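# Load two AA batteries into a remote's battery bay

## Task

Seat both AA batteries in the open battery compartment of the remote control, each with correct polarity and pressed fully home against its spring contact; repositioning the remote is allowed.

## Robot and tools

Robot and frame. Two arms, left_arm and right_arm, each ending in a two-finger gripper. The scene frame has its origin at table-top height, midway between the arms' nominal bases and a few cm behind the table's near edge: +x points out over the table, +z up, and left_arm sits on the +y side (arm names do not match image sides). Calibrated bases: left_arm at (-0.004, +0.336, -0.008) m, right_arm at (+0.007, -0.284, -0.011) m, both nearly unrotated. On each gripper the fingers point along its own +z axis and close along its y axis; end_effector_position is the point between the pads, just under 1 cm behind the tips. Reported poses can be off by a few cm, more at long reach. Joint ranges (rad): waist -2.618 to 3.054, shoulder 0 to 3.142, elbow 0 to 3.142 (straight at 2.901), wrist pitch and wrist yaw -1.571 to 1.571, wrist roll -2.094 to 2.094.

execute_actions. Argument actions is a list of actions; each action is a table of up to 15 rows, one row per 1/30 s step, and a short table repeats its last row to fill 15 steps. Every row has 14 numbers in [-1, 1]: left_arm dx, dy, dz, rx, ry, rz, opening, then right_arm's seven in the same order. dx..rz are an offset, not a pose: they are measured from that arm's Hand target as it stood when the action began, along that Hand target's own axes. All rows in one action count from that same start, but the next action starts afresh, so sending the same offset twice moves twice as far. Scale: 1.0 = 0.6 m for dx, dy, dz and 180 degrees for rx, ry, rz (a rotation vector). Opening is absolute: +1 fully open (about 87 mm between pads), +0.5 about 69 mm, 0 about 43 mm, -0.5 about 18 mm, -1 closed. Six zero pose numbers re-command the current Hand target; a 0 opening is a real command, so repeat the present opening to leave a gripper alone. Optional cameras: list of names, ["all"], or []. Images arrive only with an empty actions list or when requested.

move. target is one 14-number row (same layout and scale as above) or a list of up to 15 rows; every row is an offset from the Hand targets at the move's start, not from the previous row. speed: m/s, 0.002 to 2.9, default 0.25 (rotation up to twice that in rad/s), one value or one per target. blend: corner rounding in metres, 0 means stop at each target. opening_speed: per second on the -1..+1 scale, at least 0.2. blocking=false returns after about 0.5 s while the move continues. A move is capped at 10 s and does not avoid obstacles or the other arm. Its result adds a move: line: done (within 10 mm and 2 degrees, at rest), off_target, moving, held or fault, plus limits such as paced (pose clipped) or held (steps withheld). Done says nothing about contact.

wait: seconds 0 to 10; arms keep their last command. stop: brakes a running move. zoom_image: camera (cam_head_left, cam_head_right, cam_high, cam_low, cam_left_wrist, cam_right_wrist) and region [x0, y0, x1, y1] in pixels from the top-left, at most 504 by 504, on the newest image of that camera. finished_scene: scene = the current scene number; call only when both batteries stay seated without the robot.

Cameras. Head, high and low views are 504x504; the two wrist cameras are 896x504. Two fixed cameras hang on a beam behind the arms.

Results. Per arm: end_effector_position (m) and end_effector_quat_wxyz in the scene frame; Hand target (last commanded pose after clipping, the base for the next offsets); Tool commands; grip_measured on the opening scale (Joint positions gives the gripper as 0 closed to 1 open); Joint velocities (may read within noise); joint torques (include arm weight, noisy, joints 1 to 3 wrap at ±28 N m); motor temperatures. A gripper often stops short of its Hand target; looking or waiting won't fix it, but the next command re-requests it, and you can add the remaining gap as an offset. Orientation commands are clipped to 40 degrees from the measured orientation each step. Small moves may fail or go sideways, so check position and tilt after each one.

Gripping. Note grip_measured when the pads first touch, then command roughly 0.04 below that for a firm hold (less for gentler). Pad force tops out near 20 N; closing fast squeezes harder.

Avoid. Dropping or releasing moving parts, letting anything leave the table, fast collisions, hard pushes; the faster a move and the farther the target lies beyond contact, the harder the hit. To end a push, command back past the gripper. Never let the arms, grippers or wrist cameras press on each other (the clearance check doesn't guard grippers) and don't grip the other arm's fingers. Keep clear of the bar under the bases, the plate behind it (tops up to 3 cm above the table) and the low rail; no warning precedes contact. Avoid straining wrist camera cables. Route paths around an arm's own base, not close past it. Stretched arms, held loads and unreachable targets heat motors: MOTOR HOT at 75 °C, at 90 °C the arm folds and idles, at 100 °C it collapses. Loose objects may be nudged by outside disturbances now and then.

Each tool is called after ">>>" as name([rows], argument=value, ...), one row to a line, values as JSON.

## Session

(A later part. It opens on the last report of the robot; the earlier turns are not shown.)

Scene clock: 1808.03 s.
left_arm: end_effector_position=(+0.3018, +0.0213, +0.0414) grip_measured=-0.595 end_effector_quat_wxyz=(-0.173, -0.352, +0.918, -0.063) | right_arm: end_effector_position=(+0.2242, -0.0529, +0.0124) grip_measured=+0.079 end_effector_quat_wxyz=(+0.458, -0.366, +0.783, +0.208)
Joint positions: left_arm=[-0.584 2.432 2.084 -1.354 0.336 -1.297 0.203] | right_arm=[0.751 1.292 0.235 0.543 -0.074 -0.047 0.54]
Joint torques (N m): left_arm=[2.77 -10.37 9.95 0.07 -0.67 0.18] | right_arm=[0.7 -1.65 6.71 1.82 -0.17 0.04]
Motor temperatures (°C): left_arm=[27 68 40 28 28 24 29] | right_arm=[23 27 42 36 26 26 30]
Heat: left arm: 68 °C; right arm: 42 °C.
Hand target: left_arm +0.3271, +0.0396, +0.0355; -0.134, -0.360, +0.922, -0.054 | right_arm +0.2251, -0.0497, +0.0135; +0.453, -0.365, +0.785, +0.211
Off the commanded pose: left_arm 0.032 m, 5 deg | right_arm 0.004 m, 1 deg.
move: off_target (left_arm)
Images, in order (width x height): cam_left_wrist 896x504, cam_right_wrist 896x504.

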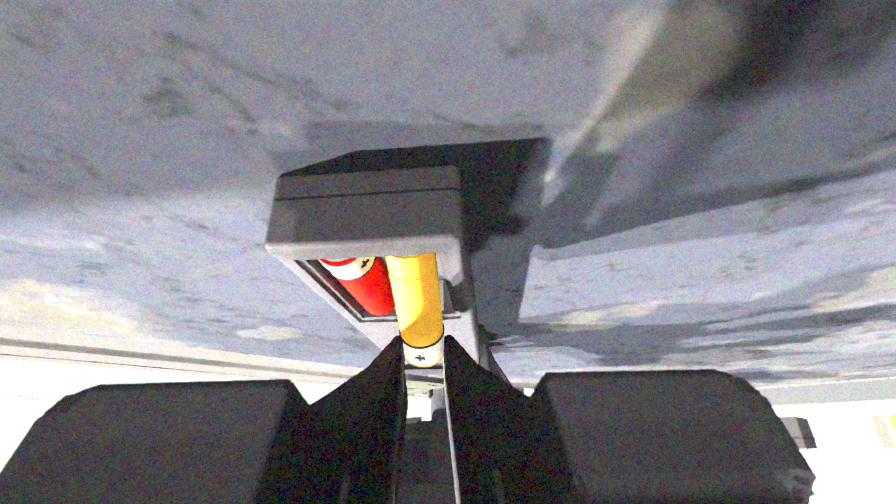

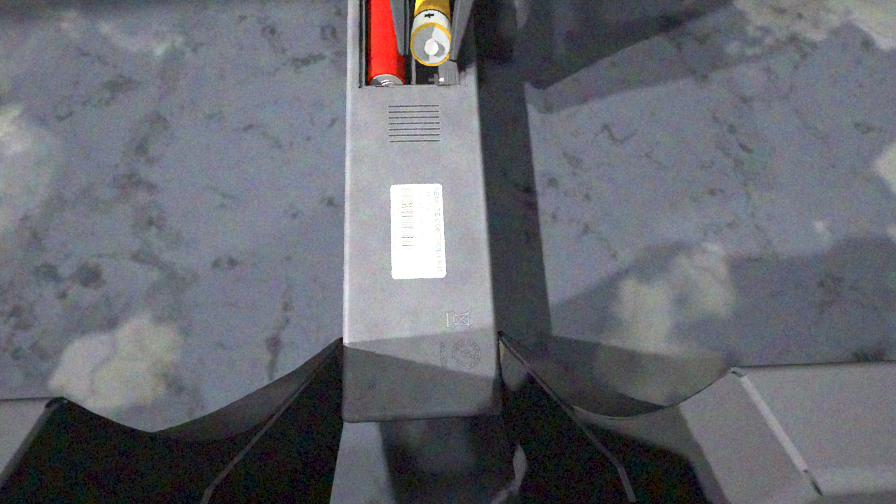

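>>> move([
  [-0.0234,-0.0024,0.0014,0,-0.0511,0,-0.64,0,0,0,0,0,0,-0.02],
  [-0.0265,-0.0024,0.0118,0,-0.0867,0,-0.64,0,0,0,0,0,0,-0.02],
], speed=0.06, blend=[0.005,0], cameras=["cam_left_wrist","cam_right_wrist"])

>>> zoom_image(camera="cam_left_wrist", region=[280, 140, 580, 440])

>>> zoom_image(camera="cam_right_wrist", region=[320, 0, 540, 124])

Scene clock: 1830.30 s.
left_arm: end_effector_position=(+0.3003, +0.0221, +0.0310) grip_measured=-0.596 end_effector_quat_wxyz=(-0.106, -0.343, +0.933, -0.019) | right_arm: end_effector_position=(+0.2238, -0.0525, +0.0125) grip_measured=+0.079 end_effector_quat_wxyz=(+0.458, -0.367, +0.782, +0.209)
Joint positions: left_arm=[-0.64 2.425 2.084 -1.345 0.18 -1.336 0.202] | right_arm=[0.751 1.292 0.235 0.543 -0.077 -0.047 0.54]
Joint torques (N m): left_arm=[2.1 -13.89 4.94 0.63 -1.87 -0.11] | right_arm=[0.7 -1.66 6.69 1.82 -0.15 0.04]
Motor temperatures (°C): left_arm=[28 67 43 28 29 24 29] | right_arm=[23 27 43 37 26 26 30]
Heat: left arm: 67 °C; right arm: 43 °C.
Hand target: left_arm +0.3378, +0.0475, +0.0242; -0.008, -0.364, +0.931, -0.004 | right_arm +0.2251, -0.0497, +0.0135; +0.453, -0.365, +0.785, +0.211
Off the commanded pose: left_arm 0.046 m, 12 deg | right_arm 0.003 m, 1 deg.
move: off_target (left_arm)
Images, in order (width x height): cam_left_wrist 896x504, cam_right_wrist 896x504.

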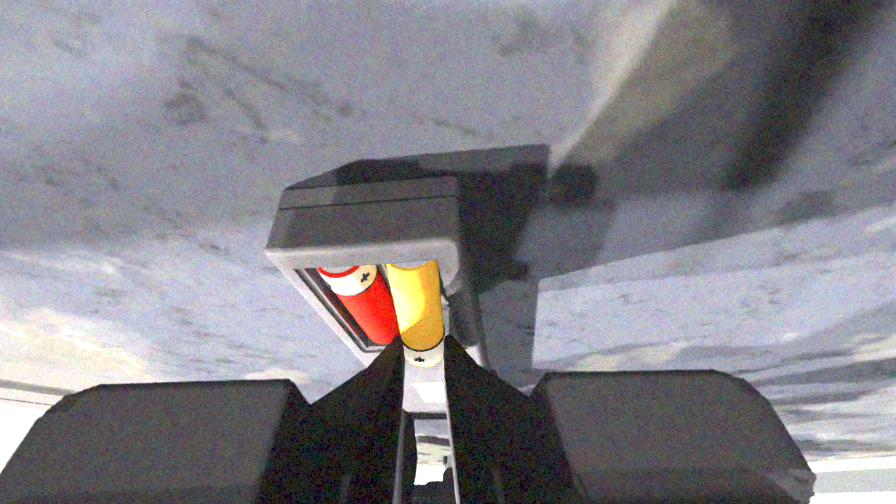

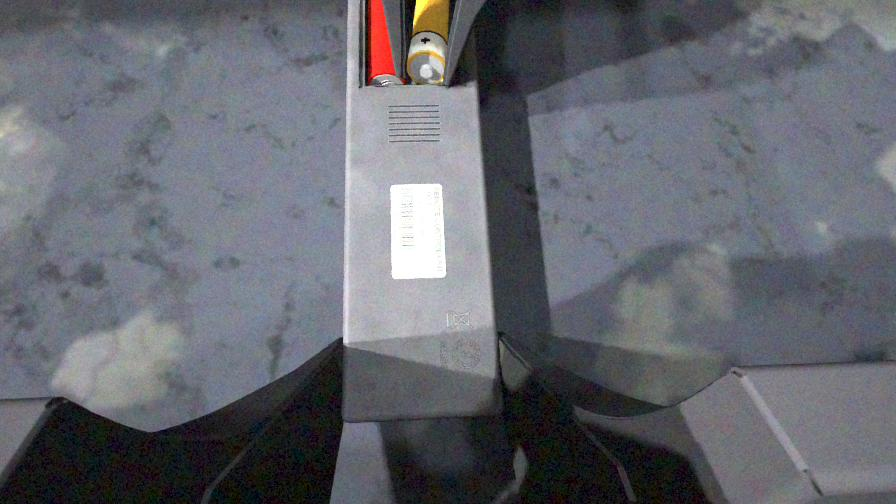

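Scaled by 1.680 from the camera's 896x504 image, which has a finer 1280x720 frame.

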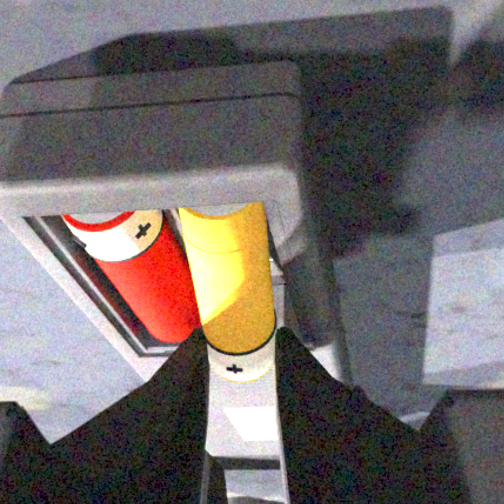

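Scaled by 2.291 from the camera's 896x504 image, which has a finer 1280x720 frame.

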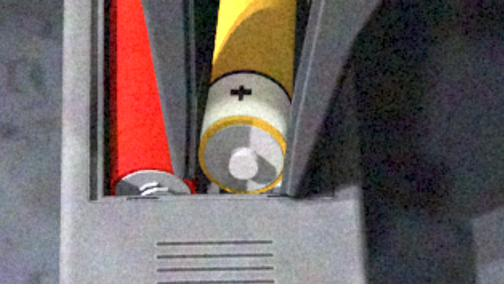

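>>> move(target=[-0.0082,-0.0141,-0.0109,0,0.0356,-0.028,-0.64,0,0,0,0,0,0,-0.02], speed=0.06, cameras=["cam_left_wrist","cam_right_wrist"])

>>> zoom_image(camera="cam_left_wrist", region=[280, 140, 580, 440])

>>> zoom_image(camera="cam_right_wrist", region=[320, 0, 540, 124])

Scene clock: 1865.83 s.
left_arm: end_effector_position=(+0.3050, +0.0228, +0.0336) grip_measured=-0.596 end_effector_quat_wxyz=(-0.121, -0.370, +0.921, -0.028) | right_arm: end_effector_position=(+0.2251, -0.0516, +0.0141) grip_measured=+0.079 end_effector_quat_wxyz=(+0.460, -0.366, +0.782, +0.209)
Joint positions: left_arm=[-0.619 2.425 2.084 -1.345 0.215 -1.374 0.202] | right_arm=[0.751 1.292 0.24 0.543 -0.075 -0.047 0.54]
Joint torques (N m): left_arm=[4.04 -10.86 10.8 0.29 -1.09 -0.14] | right_arm=[0.7 -1.7 6.27 1.81 -0.15 0.05]
Motor temperatures (°C): left_arm=[28 76 41 29 32 24 29] | right_arm=[23 27 44 37 26 26 30]
Heat: left arm: 76 °C; right arm: 44 °C. Fold the left arm in close to its base, or ease its load, before you think long.
Hand target: left_arm +0.3473, +0.0447, +0.0306; -0.060, -0.403, +0.913, -0.024 | right_arm +0.2251, -0.0497, +0.0135; +0.453, -0.365, +0.785, +0.211
Off the commanded pose: left_arm 0.048 m, 8 deg | right_arm 0.002 m, 1 deg.
MOTOR HOT: joint 2 (shoulder) of the left arm reports 76 °C; the controller's stop level is 90 °C. To cool a motor, set the load down, stop pushing, or move to a pose that needs little force.
move: off_target (left_arm)
Images, in order (width x height): cam_left_wrist 896x504, cam_right_wrist 896x504.

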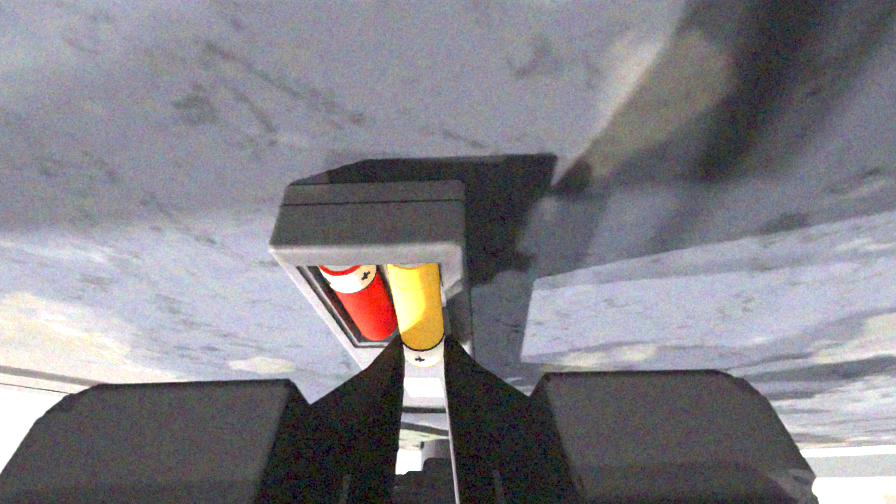

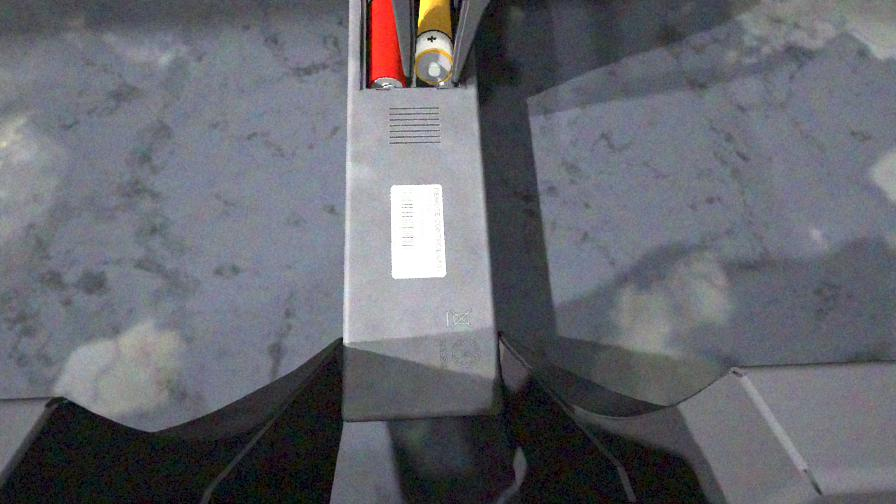

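Scaled by 1.680 from the camera's 896x504 image, which has a finer 1280x720 frame.

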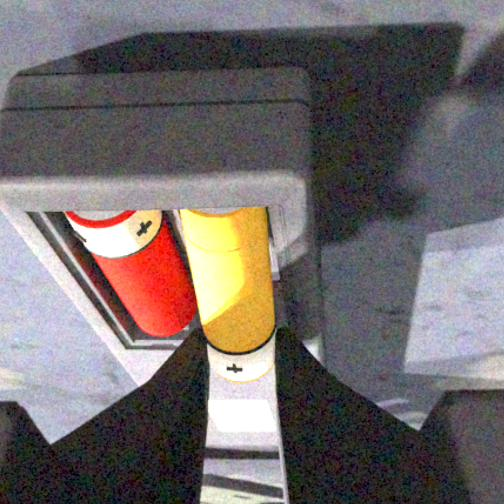

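Scaled by 2.291 from the camera's 896x504 image, which has a finer 1280x720 frame.

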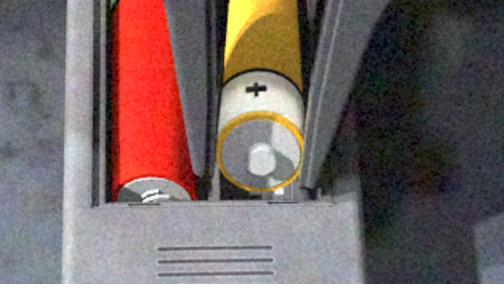

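>>> move([
  [-0.0047,-0.0024,0.0101,0,-0.0356,0,-0.64,0,0,0,0,0,0,-0.02],
  [-0.0057,-0.0025,0.0186,0,-0.0856,0,-0.64,0,0,0,0,0,0,-0.02],
  [-0.0068,-0.0025,0.027,0,-0.105,0,-0.64,0,0,0,0,0,0,-0.02],
], speed=0.07, blend=[0.005,0.005,0], cameras=["cam_left_wrist","cam_right_wrist"])

>>> zoom_image(camera="cam_right_wrist", region=[320, 0, 540, 124])

>>> zoom_image(camera="cam_left_wrist", region=[280, 140, 580, 440])

Scene clock: 1884.97 s.
left_arm: end_effector_position=(+0.3053, +0.0200, +0.0318) grip_measured=-0.597 end_effector_quat_wxyz=(-0.015, -0.378, +0.926, +0.022) | right_arm: end_effector_position=(+0.2254, -0.0524, +0.0128) grip_measured=+0.079 end_effector_quat_wxyz=(+0.459, -0.366, +0.783, +0.207)
Joint positions: left_arm=[-0.709 2.402 2.093 -1.347 -0.01 -1.483 0.202] | right_arm=[0.751 1.297 0.24 0.543 -0.071 -0.047 0.54]
Joint torques (N m): left_arm=[1.96 -10.66 5.14 0.78 -2.26 -0.2] | right_arm=[0.7 -2.02 6.24 1.81 -0.15 0.04]
Motor temperatures (°C): left_arm=[28 74 44 28 32 24 29] | right_arm=[23 27 43 37 26 26 30]
Heat: left arm: 74 °C; right arm: 43 °C. Fold the left arm in close to its base, or ease its load, before you think long.
Hand target: left_arm +0.3496, +0.0452, +0.0140; +0.091, -0.402, +0.910, +0.042 | right_arm +0.2251, -0.0497, +0.0135; +0.453, -0.365, +0.785, +0.211
Off the commanded pose: left_arm 0.054 m, 13 deg | right_arm 0.003 m, 1 deg.
MOTOR HOT: still on. Joint 2 (shoulder) of the left arm reports 74 °C.
move: off_target (left_arm)
Images, in order (width x height): cam_left_wrist 896x504, cam_right_wrist 896x504.

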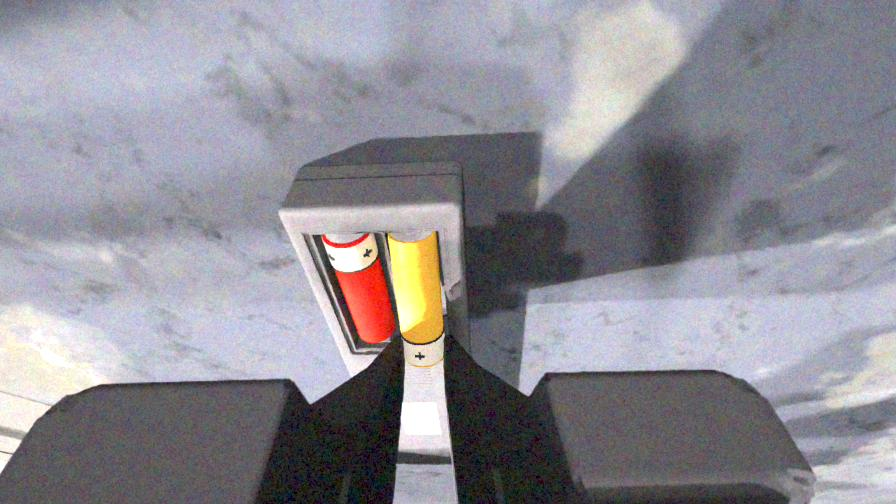

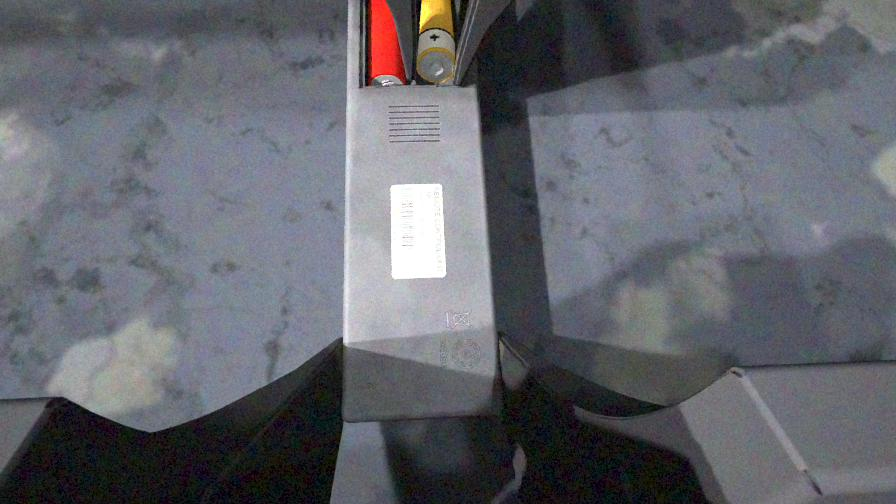

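Scaled by 2.291 from the camera's 896x504 image, which has a finer 1280x720 frame.

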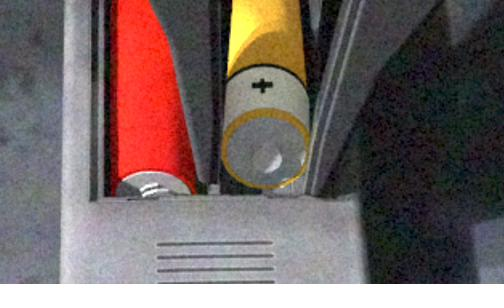

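Scaled by 1.680 from the camera's 896x504 image, which has a finer 1280x720 frame.

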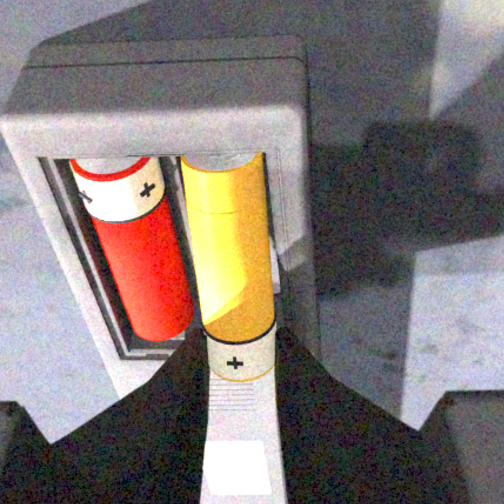

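>>> move([
  [0.058,0.0121,-0.0152,0,0.0417,0,-0.64,0,0,0,0,0,0,-0.02],
  [0.058,0.0121,-0.0152,0,0.0417,0,-0.54,0,0,0,0,0,0,-0.02],
], speed=0.06, opening_speed=0.2, cameras=["cam_left_wrist","cam_right_wrist"])

>>> zoom_image(camera="cam_right_wrist", region=[320, 0, 540, 124])

>>> zoom_image(camera="cam_left_wrist", region=[280, 140, 580, 440])

Scene clock: 1946.17 s.
left_arm: end_effector_position=(+0.3033, +0.0180, +0.0316) grip_measured=-0.541 end_effector_quat_wxyz=(-0.008, -0.387, +0.922, +0.011) | right_arm: end_effector_position=(+0.2260, -0.0530, +0.0128) grip_measured=+0.079 end_effector_quat_wxyz=(+0.459, -0.365, +0.784, +0.206)
Joint positions: left_arm=[-0.716 2.363 2.027 -1.293 -0.01 -1.509 0.23] | right_arm=[0.749 1.297 0.24 0.543 -0.069 -0.047 0.54]
Joint torques (N m): left_arm=[0.21 -10.26 3.71 0.73 -0.87 -0.23] | right_arm=[0.7 -2.04 6.24 1.81 -0.15 0.04]
Motor temperatures (°C): left_arm=[28 71 39 29 37 24 29] | right_arm=[23 27 43 37 26 26 30]
Heat: left arm: 71 °C; right arm: 43 °C.
Hand target: left_arm +0.3201, +0.0235, +0.0161; +0.031, -0.404, +0.914, +0.016 | right_arm +0.2251, -0.0497, +0.0135; +0.453, -0.365, +0.785, +0.211
Off the commanded pose: left_arm 0.024 m, 5 deg | right_arm 0.003 m, 1 deg.
MOTOR HOT: cleared for the motors of the left arm.
move: off_target (left_arm); target 2's new opening was sent with left_arm's hand 0.024 m and 5 deg from that target
Images, in order (width x height): cam_left_wrist 896x504, cam_right_wrist 896x504.

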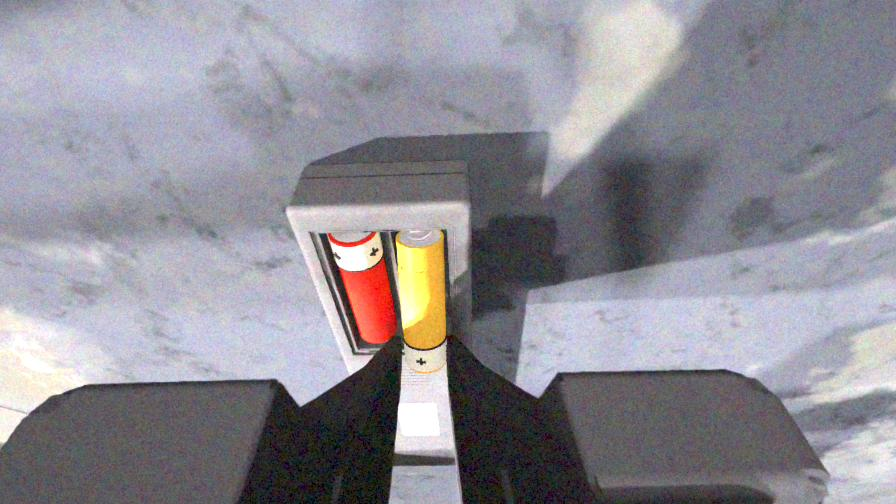

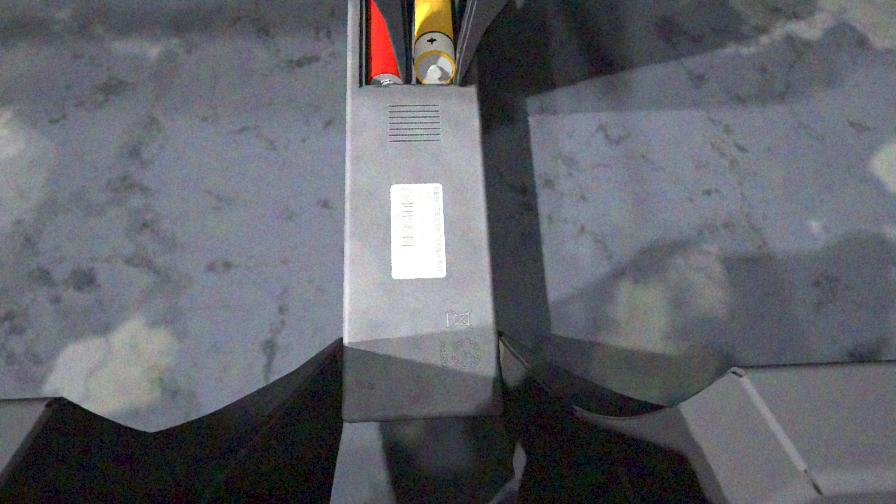

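Scaled by 2.291 from the camera's 896x504 image, which has a finer 1280x720 frame.

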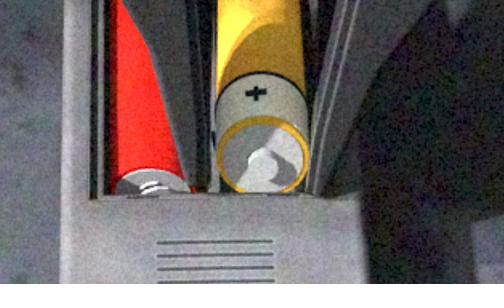

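Scaled by 1.680 from the camera's 896x504 image, which has a finer 1280x720 frame.

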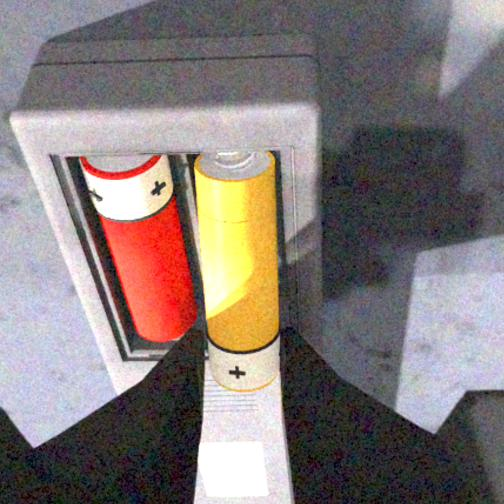

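>>> zoom_image(camera="cam_right_wrist", region=[390, 40, 480, 100])

>>> zoom_image(camera="cam_left_wrist", region=[370, 210, 500, 390])

Scaled by 5.600 from the camera's 896x504 image, which has a finer 1280x720 frame.

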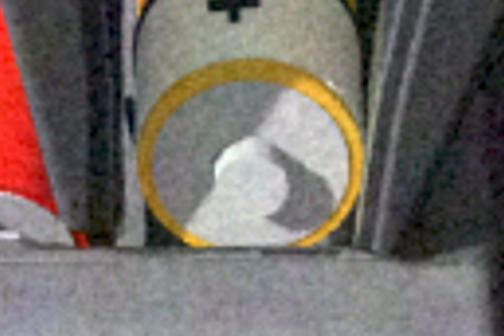

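Scaled by 2.800 from the camera's 896x504 image, which has a finer 1280x720 frame.

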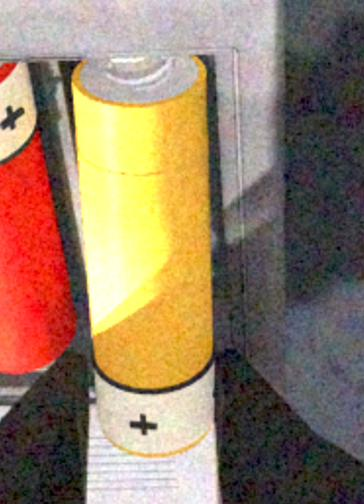

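>>> move([
  [0,0,0,0,0,0,-0.51,0,0,0,0,0,0,-0.02],
  [0.0239,0.0008,-0.0685,0,0,0,-0.51,0,0,0,0,0,0,-0.02],
  [0.0253,0.0032,-0.102,0,0,0,-0.95,0,0,0,0,0,0,-0.02],
], speed=0.08, blend=[0,0.01,0], opening_speed=0.4, cameras=["cam_left_wrist","cam_right_wrist"])

>>> zoom_image(camera="cam_right_wrist", region=[320, 0, 540, 124])

>>> zoom_image(camera="cam_left_wrist", region=[280, 140, 580, 440])

Scene clock: 2003.50 s.
left_arm: end_effector_position=(+0.3010, +0.0178, +0.0686) grip_measured=-0.949 end_effector_quat_wxyz=(+0.017, -0.398, +0.917, +0.026) | right_arm: end_effector_position=(+0.2263, -0.0533, +0.0128) grip_measured=+0.079 end_effector_quat_wxyz=(+0.459, -0.364, +0.784, +0.206)
Joint positions: left_arm=[-0.743 2.362 2.179 -1.454 -0.067 -1.561 0.025] | right_arm=[0.748 1.297 0.24 0.543 -0.069 -0.045 0.54]
Joint torques (N m): left_arm=[-0.53 -10.86 10.62 0.09 -0.24 -0.16] | right_arm=[0.72 -2.02 6.22 1.81 -0.15 0.05]
Motor temperatures (°C): left_arm=[28 67 39 30 34 24 28] | right_arm=[23 27 43 36 26 26 30]
Heat: left arm: 67 °C; right arm: 43 °C.
Hand target: left_arm +0.3058, +0.0103, +0.0761; +0.031, -0.404, +0.914, +0.016 | right_arm +0.2251, -0.0497, +0.0135; +0.453, -0.365, +0.785, +0.211
Off the commanded pose: left_arm 0.012 m, 2 deg | right_arm 0.004 m, 1 deg.
move: off_target (left_arm); target 3's new opening was sent with left_arm's hand 0.012 m and 2 deg from that target
Images, in order (width x height): cam_left_wrist 896x504, cam_right_wrist 896x504.

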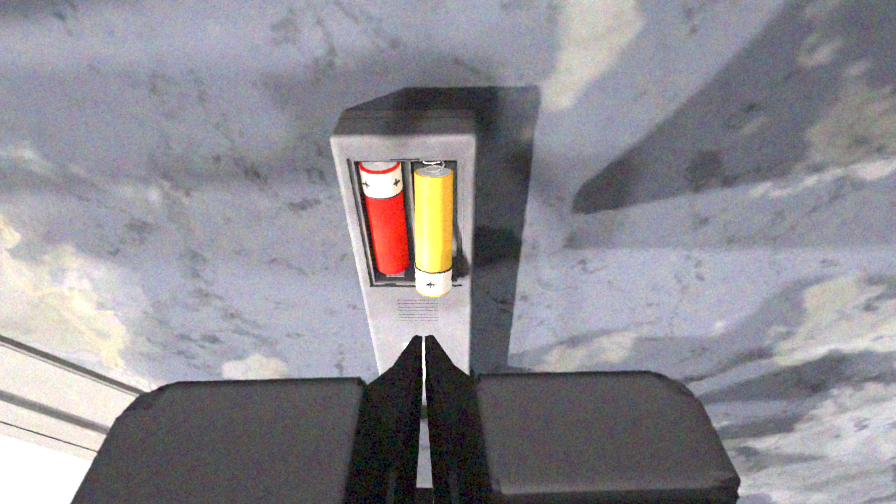

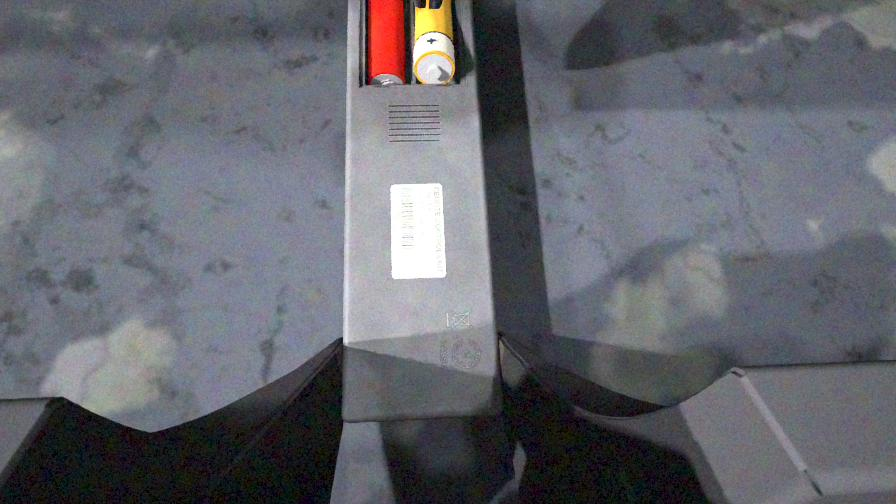

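Scaled by 2.291 from the camera's 896x504 image, which has a finer 1280x720 frame.

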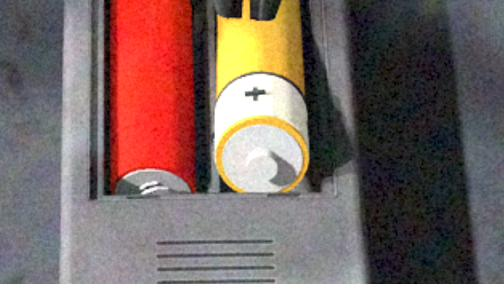

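Scaled by 1.680 from the camera's 896x504 image, which has a finer 1280x720 frame.

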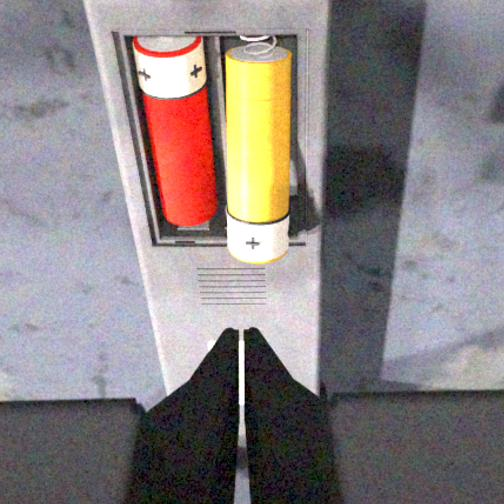

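>>> move(target=[0.0167,-0.0015,0.0491,0,0,0,-0.95,0,0,0,0,0,0,-0.02], speed=0.08, cameras=["cam_left_wrist","cam_right_wrist"])

>>> zoom_image(camera="cam_left_wrist", region=[330, 140, 530, 380])

>>> zoom_image(camera="cam_right_wrist", region=[380, 0, 500, 100])

Scene clock: 2033.50 s.
left_arm: end_effector_position=(+0.2991, +0.0089, +0.0496) grip_measured=-0.949 end_effector_quat_wxyz=(+0.020, -0.397, +0.917, +0.020) | right_arm: end_effector_position=(+0.2263, -0.0533, +0.0128) grip_measured=+0.079 end_effector_quat_wxyz=(+0.459, -0.364, +0.784, +0.206)
Joint positions: left_arm=[-0.76 2.362 2.104 -1.365 -0.067 -1.577 0.025] | right_arm=[0.748 1.297 0.24 0.543 -0.069 -0.045 0.54]
Joint torques (N m): left_arm=[-0.5 -11.06 5.83 0.39 -0.23 -0.16] | right_arm=[0.69 -1.98 6.24 1.81 -0.15 0.05]
Motor temperatures (°C): left_arm=[28 71 43 29 32 24 28] | right_arm=[23 27 43 36 26 26 30]
Heat: left arm: 71 °C; right arm: 43 °C.
Hand target: left_arm +0.3010, +0.0039, +0.0460; +0.031, -0.404, +0.914, +0.016 | right_arm +0.2251, -0.0497, +0.0135; +0.453, -0.365, +0.785, +0.211
Off the commanded pose: left_arm 0.007 m, 2 deg | right_arm 0.004 m, 1 deg.
move: done
Images, in order (width x height): cam_left_wrist 896x504, cam_right_wrist 896x504.

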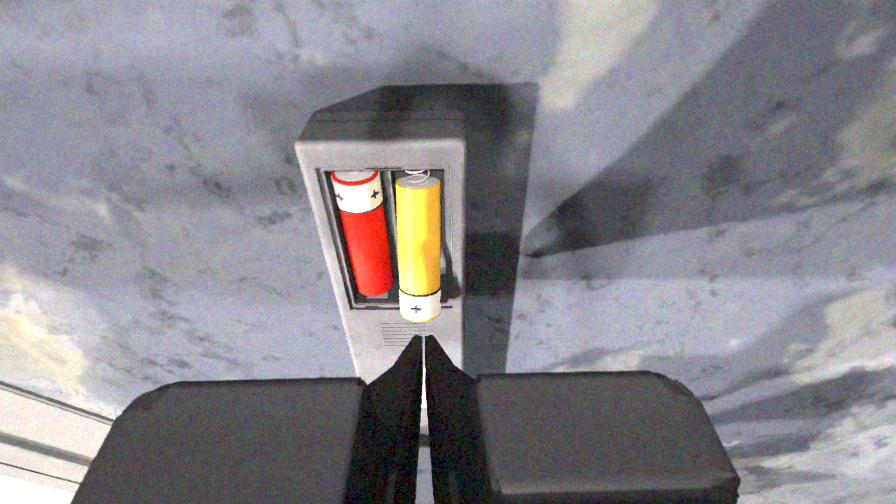

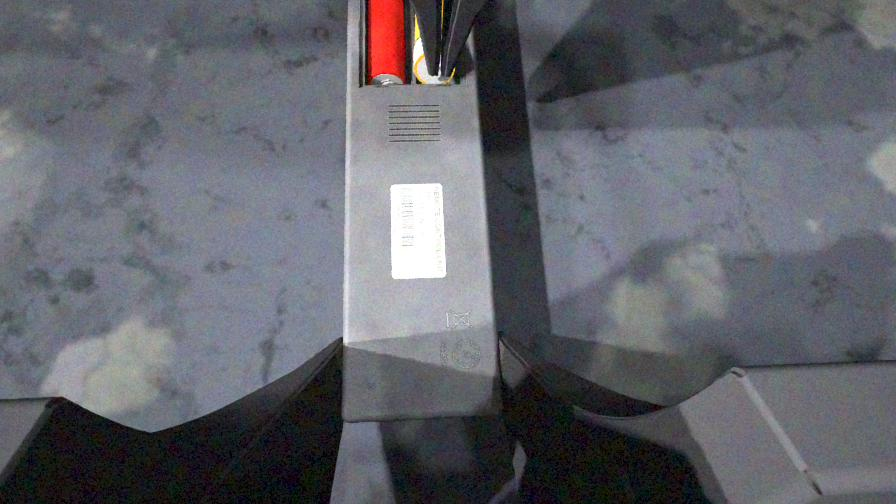

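Scaled by 2.100 from the camera's 896x504 image, which has a finer 1280x720 frame.

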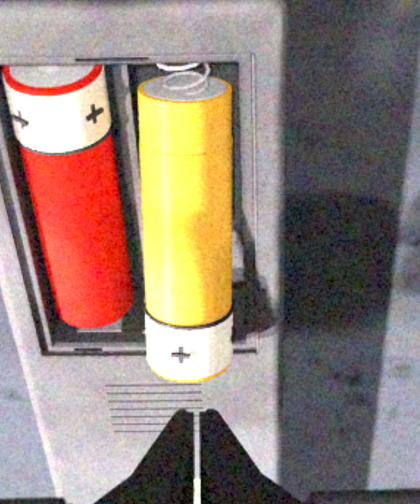

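Scaled by 4.200 from the camera's 896x504 image, which has a finer 1280x720 frame.

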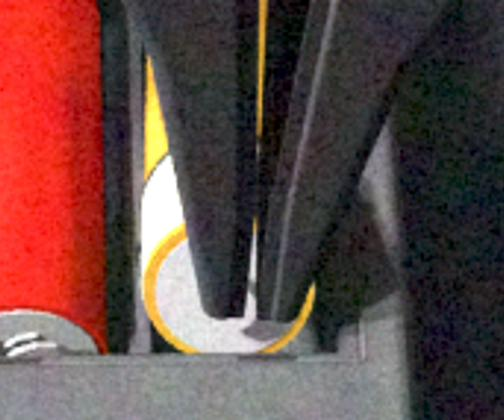

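>>> move([
  [-0.0082,0.0023,0.0006,0,0,0,-0.95,0,0,0,0,0,0,-0.02],
  [-0.0043,0.0021,0.0571,0,0,0,-0.95,0,0,0,0,0,0,-0.02],
  [-0.0451,0.0034,0.07,0,0,0,-0.95,0,0,0,0,0,0,-0.02],
], speed=[0.06,0.05,0.05], blend=[0.002,0.002,0], cameras=["cam_left_wrist","cam_right_wrist"])

>>> zoom_image(camera="cam_left_wrist", region=[330, 140, 530, 380])

>>> zoom_image(camera="cam_right_wrist", region=[380, 0, 500, 100])

Scene clock: 2065.70 s.
left_arm: end_effector_position=(+0.2927, +0.0080, +0.0322) grip_measured=-0.950 end_effector_quat_wxyz=(-0.015, -0.390, +0.921, -0.002) | right_arm: end_effector_position=(+0.2263, -0.0533, +0.0128) grip_measured=+0.079 end_effector_quat_wxyz=(+0.459, -0.364, +0.784, +0.206)
Joint positions: left_arm=[-0.739 2.336 1.978 -1.255 0.014 -1.538 0.025] | right_arm=[0.748 1.297 0.24 0.543 -0.069 -0.045 0.54]
Joint torques (N m): left_arm=[2.33 -8.77 3.19 0.77 -1.12 0.11] | right_arm=[0.72 -2 6.23 1.81 -0.15 0.05]
Motor temperatures (°C): left_arm=[28 71 40 29 32 24 28] | right_arm=[23 27 43 36 26 26 30]
Heat: left arm: 71 °C; right arm: 43 °C.
Hand target: left_arm +0.3195, +0.0275, +0.0060; +0.031, -0.404, +0.914, +0.016 | right_arm +0.2251, -0.0497, +0.0135; +0.453, -0.365, +0.785, +0.211
Off the commanded pose: left_arm 0.042 m, 6 deg | right_arm 0.004 m, 1 deg.
move: off_target (left_arm)
Images, in order (width x height): cam_left_wrist 896x504, cam_right_wrist 896x504.

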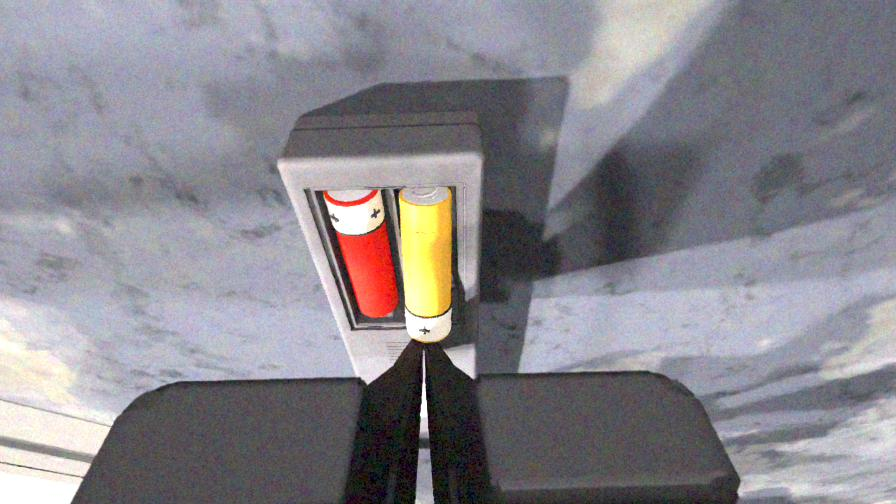

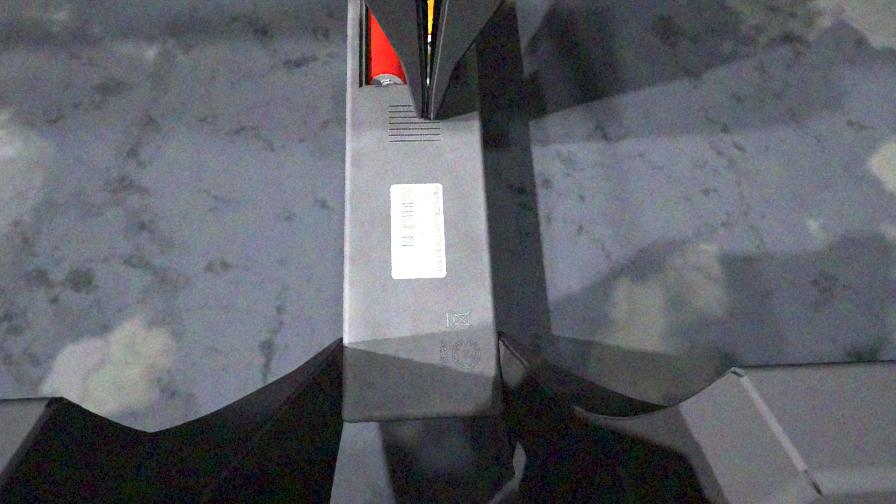

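Scaled by 2.100 from the camera's 896x504 image, which has a finer 1280x720 frame.

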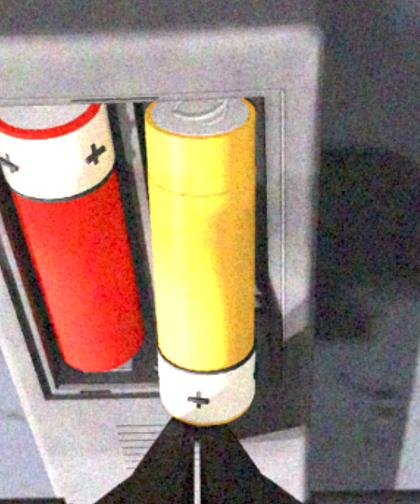

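Scaled by 4.200 from the camera's 896x504 image, which has a finer 1280x720 frame.

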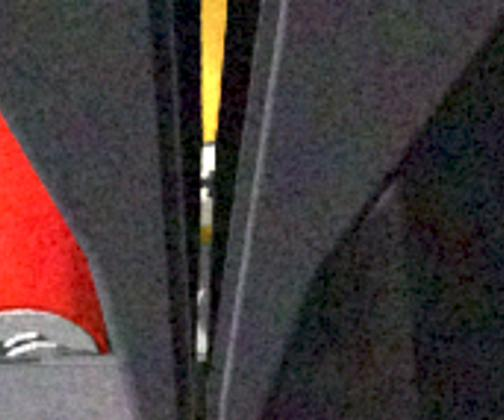

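>>> move([
  [0.0512,0.0031,-0.0954,0,0,0,-0.95,0,0,0,0,0,0,-0.02],
  [0.0061,-0.0024,-0.1174,0,0,0,-0.95,0,0,0,0,0,0,-0.02],
  [0.035,-0.0014,-0.0718,0,0,0,-0.95,0,0,0,0,0,0,-0.02],
], speed=0.1, blend=[0.01,0.01,0], cameras=["cam_left_wrist","cam_right_wrist"])

>>> zoom_image(camera="cam_left_wrist", region=[330, 140, 530, 380])

>>> zoom_image(camera="cam_right_wrist", region=[380, 0, 500, 100])

Scene clock: 2092.20 s.
left_arm: end_effector_position=(+0.3013, +0.0142, +0.0492) grip_measured=-0.950 end_effector_quat_wxyz=(+0.020, -0.399, +0.916, +0.023) | right_arm: end_effector_position=(+0.2263, -0.0533, +0.0128) grip_measured=+0.079 end_effector_quat_wxyz=(+0.459, -0.364, +0.784, +0.206)
Joint positions: left_arm=[-0.749 2.357 2.095 -1.365 -0.07 -1.57 0.025] | right_arm=[0.748 1.297 0.24 0.543 -0.069 -0.045 0.54]
Joint torques (N m): left_arm=[-0.38 -11.19 6.02 0.39 -0.21 -0.1] | right_arm=[0.66 -1.99 6.23 1.82 -0.15 0.04]
Motor temperatures (°C): left_arm=[28 65 39 29 32 24 27] | right_arm=[23 27 43 36 26 26 30]
Heat: left arm: 65 °C; right arm: 43 °C.
Hand target: left_arm +0.3042, +0.0091, +0.0475; +0.031, -0.404, +0.914, +0.016 | right_arm +0.2251, -0.0497, +0.0135; +0.453, -0.365, +0.785, +0.211
Off the commanded pose: left_arm 0.006 m, 2 deg | right_arm 0.004 m, 1 deg.
move: done
Images, in order (width x height): cam_left_wrist 896x504, cam_right_wrist 896x504.

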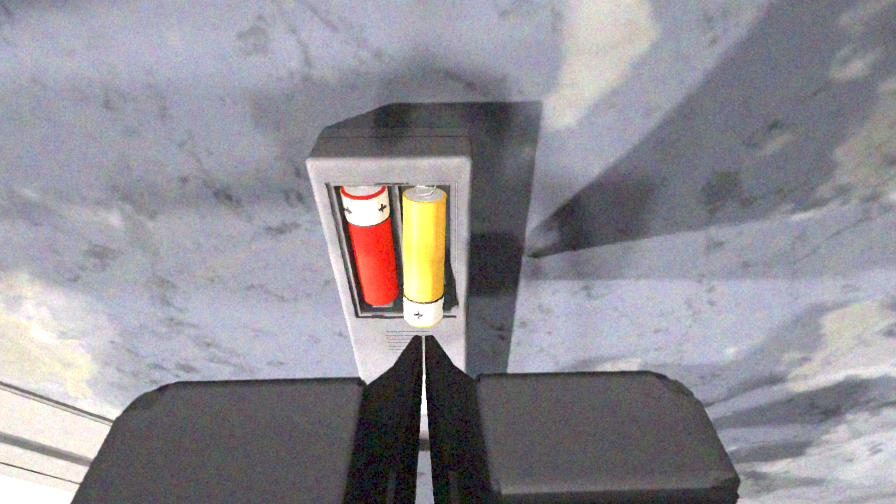

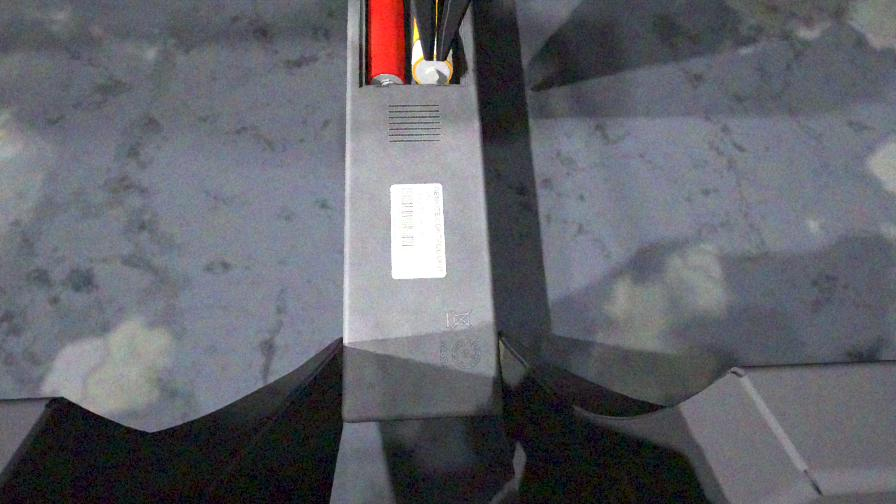

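Scaled by 2.100 from the camera's 896x504 image, which has a finer 1280x720 frame.

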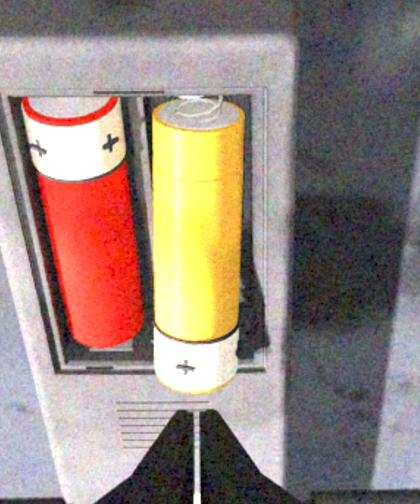

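Scaled by 4.200 from the camera's 896x504 image, which has a finer 1280x720 frame.

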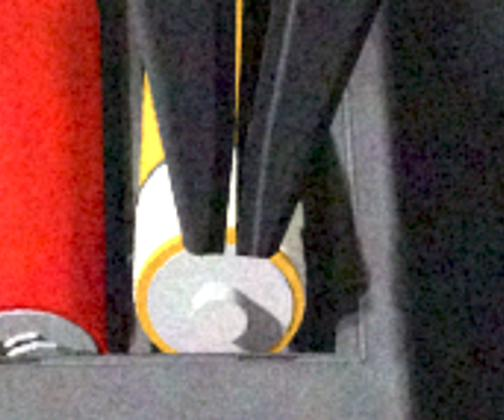

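>>> move([
  [0.0041,-0.0002,0.059,0,0,0,-0.95,0,0,0,0,0,0,-0.02],
  [-0.0367,0.0011,0.0719,0,0,0,-0.95,0,0,0,0,0,0,-0.02],
], speed=0.05, cameras=["cam_left_wrist","cam_right_wrist"])

>>> zoom_image(camera="cam_left_wrist", region=[330, 140, 530, 380])

>>> zoom_image(camera="cam_right_wrist", region=[380, 0, 500, 100])

Scene clock: 2109.23 s.
left_arm: end_effector_position=(+0.3062, +0.0173, +0.0319) grip_measured=-0.950 end_effector_quat_wxyz=(+0.008, -0.399, +0.917, -0.001) | right_arm: end_effector_position=(+0.2264, -0.0533, +0.0128) grip_measured=+0.079 end_effector_quat_wxyz=(+0.459, -0.364, +0.784, +0.205)
Joint positions: left_arm=[-0.72 2.328 1.972 -1.238 -0.03 -1.538 0.025] | right_arm=[0.748 1.297 0.24 0.543 -0.069 -0.047 0.54]
Joint torques (N m): left_arm=[1.13 -8.1 3.55 0.72 -0.66 0.13] | right_arm=[0.7 -1.99 6.24 1.81 -0.15 0.04]
Motor temperatures (°C): left_arm=[28 68 39 29 32 24 27] | right_arm=[23 27 43 36 26 26 30]
Heat: left arm: 68 °C; right arm: 43 °C.
Hand target: left_arm +0.3203, +0.0281, +0.0060; +0.031, -0.404, +0.914, +0.016 | right_arm +0.2251, -0.0497, +0.0135; +0.453, -0.365, +0.785, +0.211
Off the commanded pose: left_arm 0.031 m, 3 deg | right_arm 0.004 m, 1 deg.
move: off_target (left_arm)
Images, in order (width x height): cam_left_wrist 896x504, cam_right_wrist 896x504.

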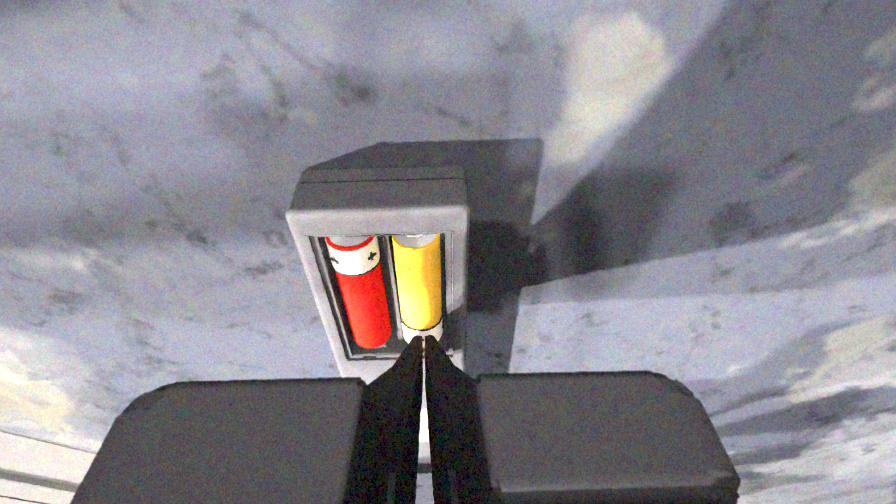

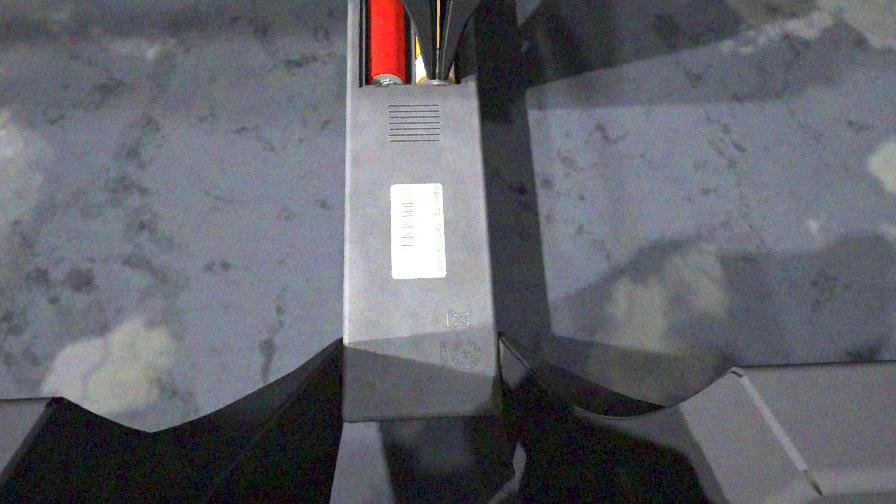

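Scaled by 2.100 from the camera's 896x504 image, which has a finer 1280x720 frame.

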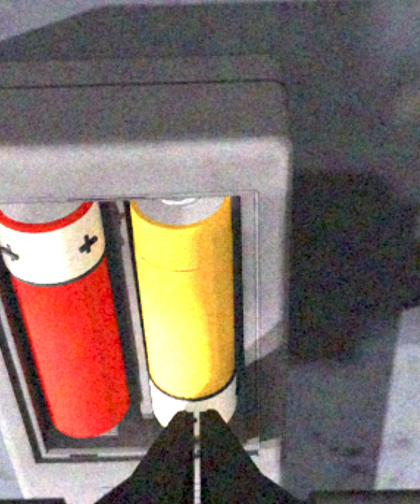

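Scaled by 4.200 from the camera's 896x504 image, which has a finer 1280x720 frame.

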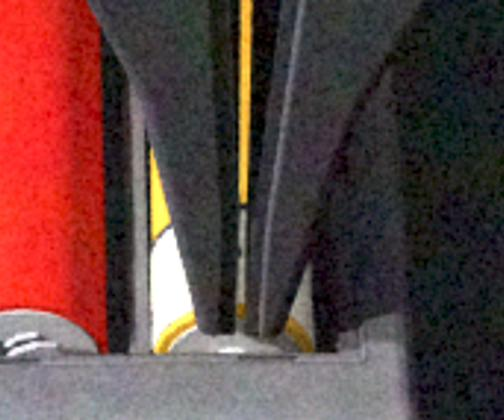

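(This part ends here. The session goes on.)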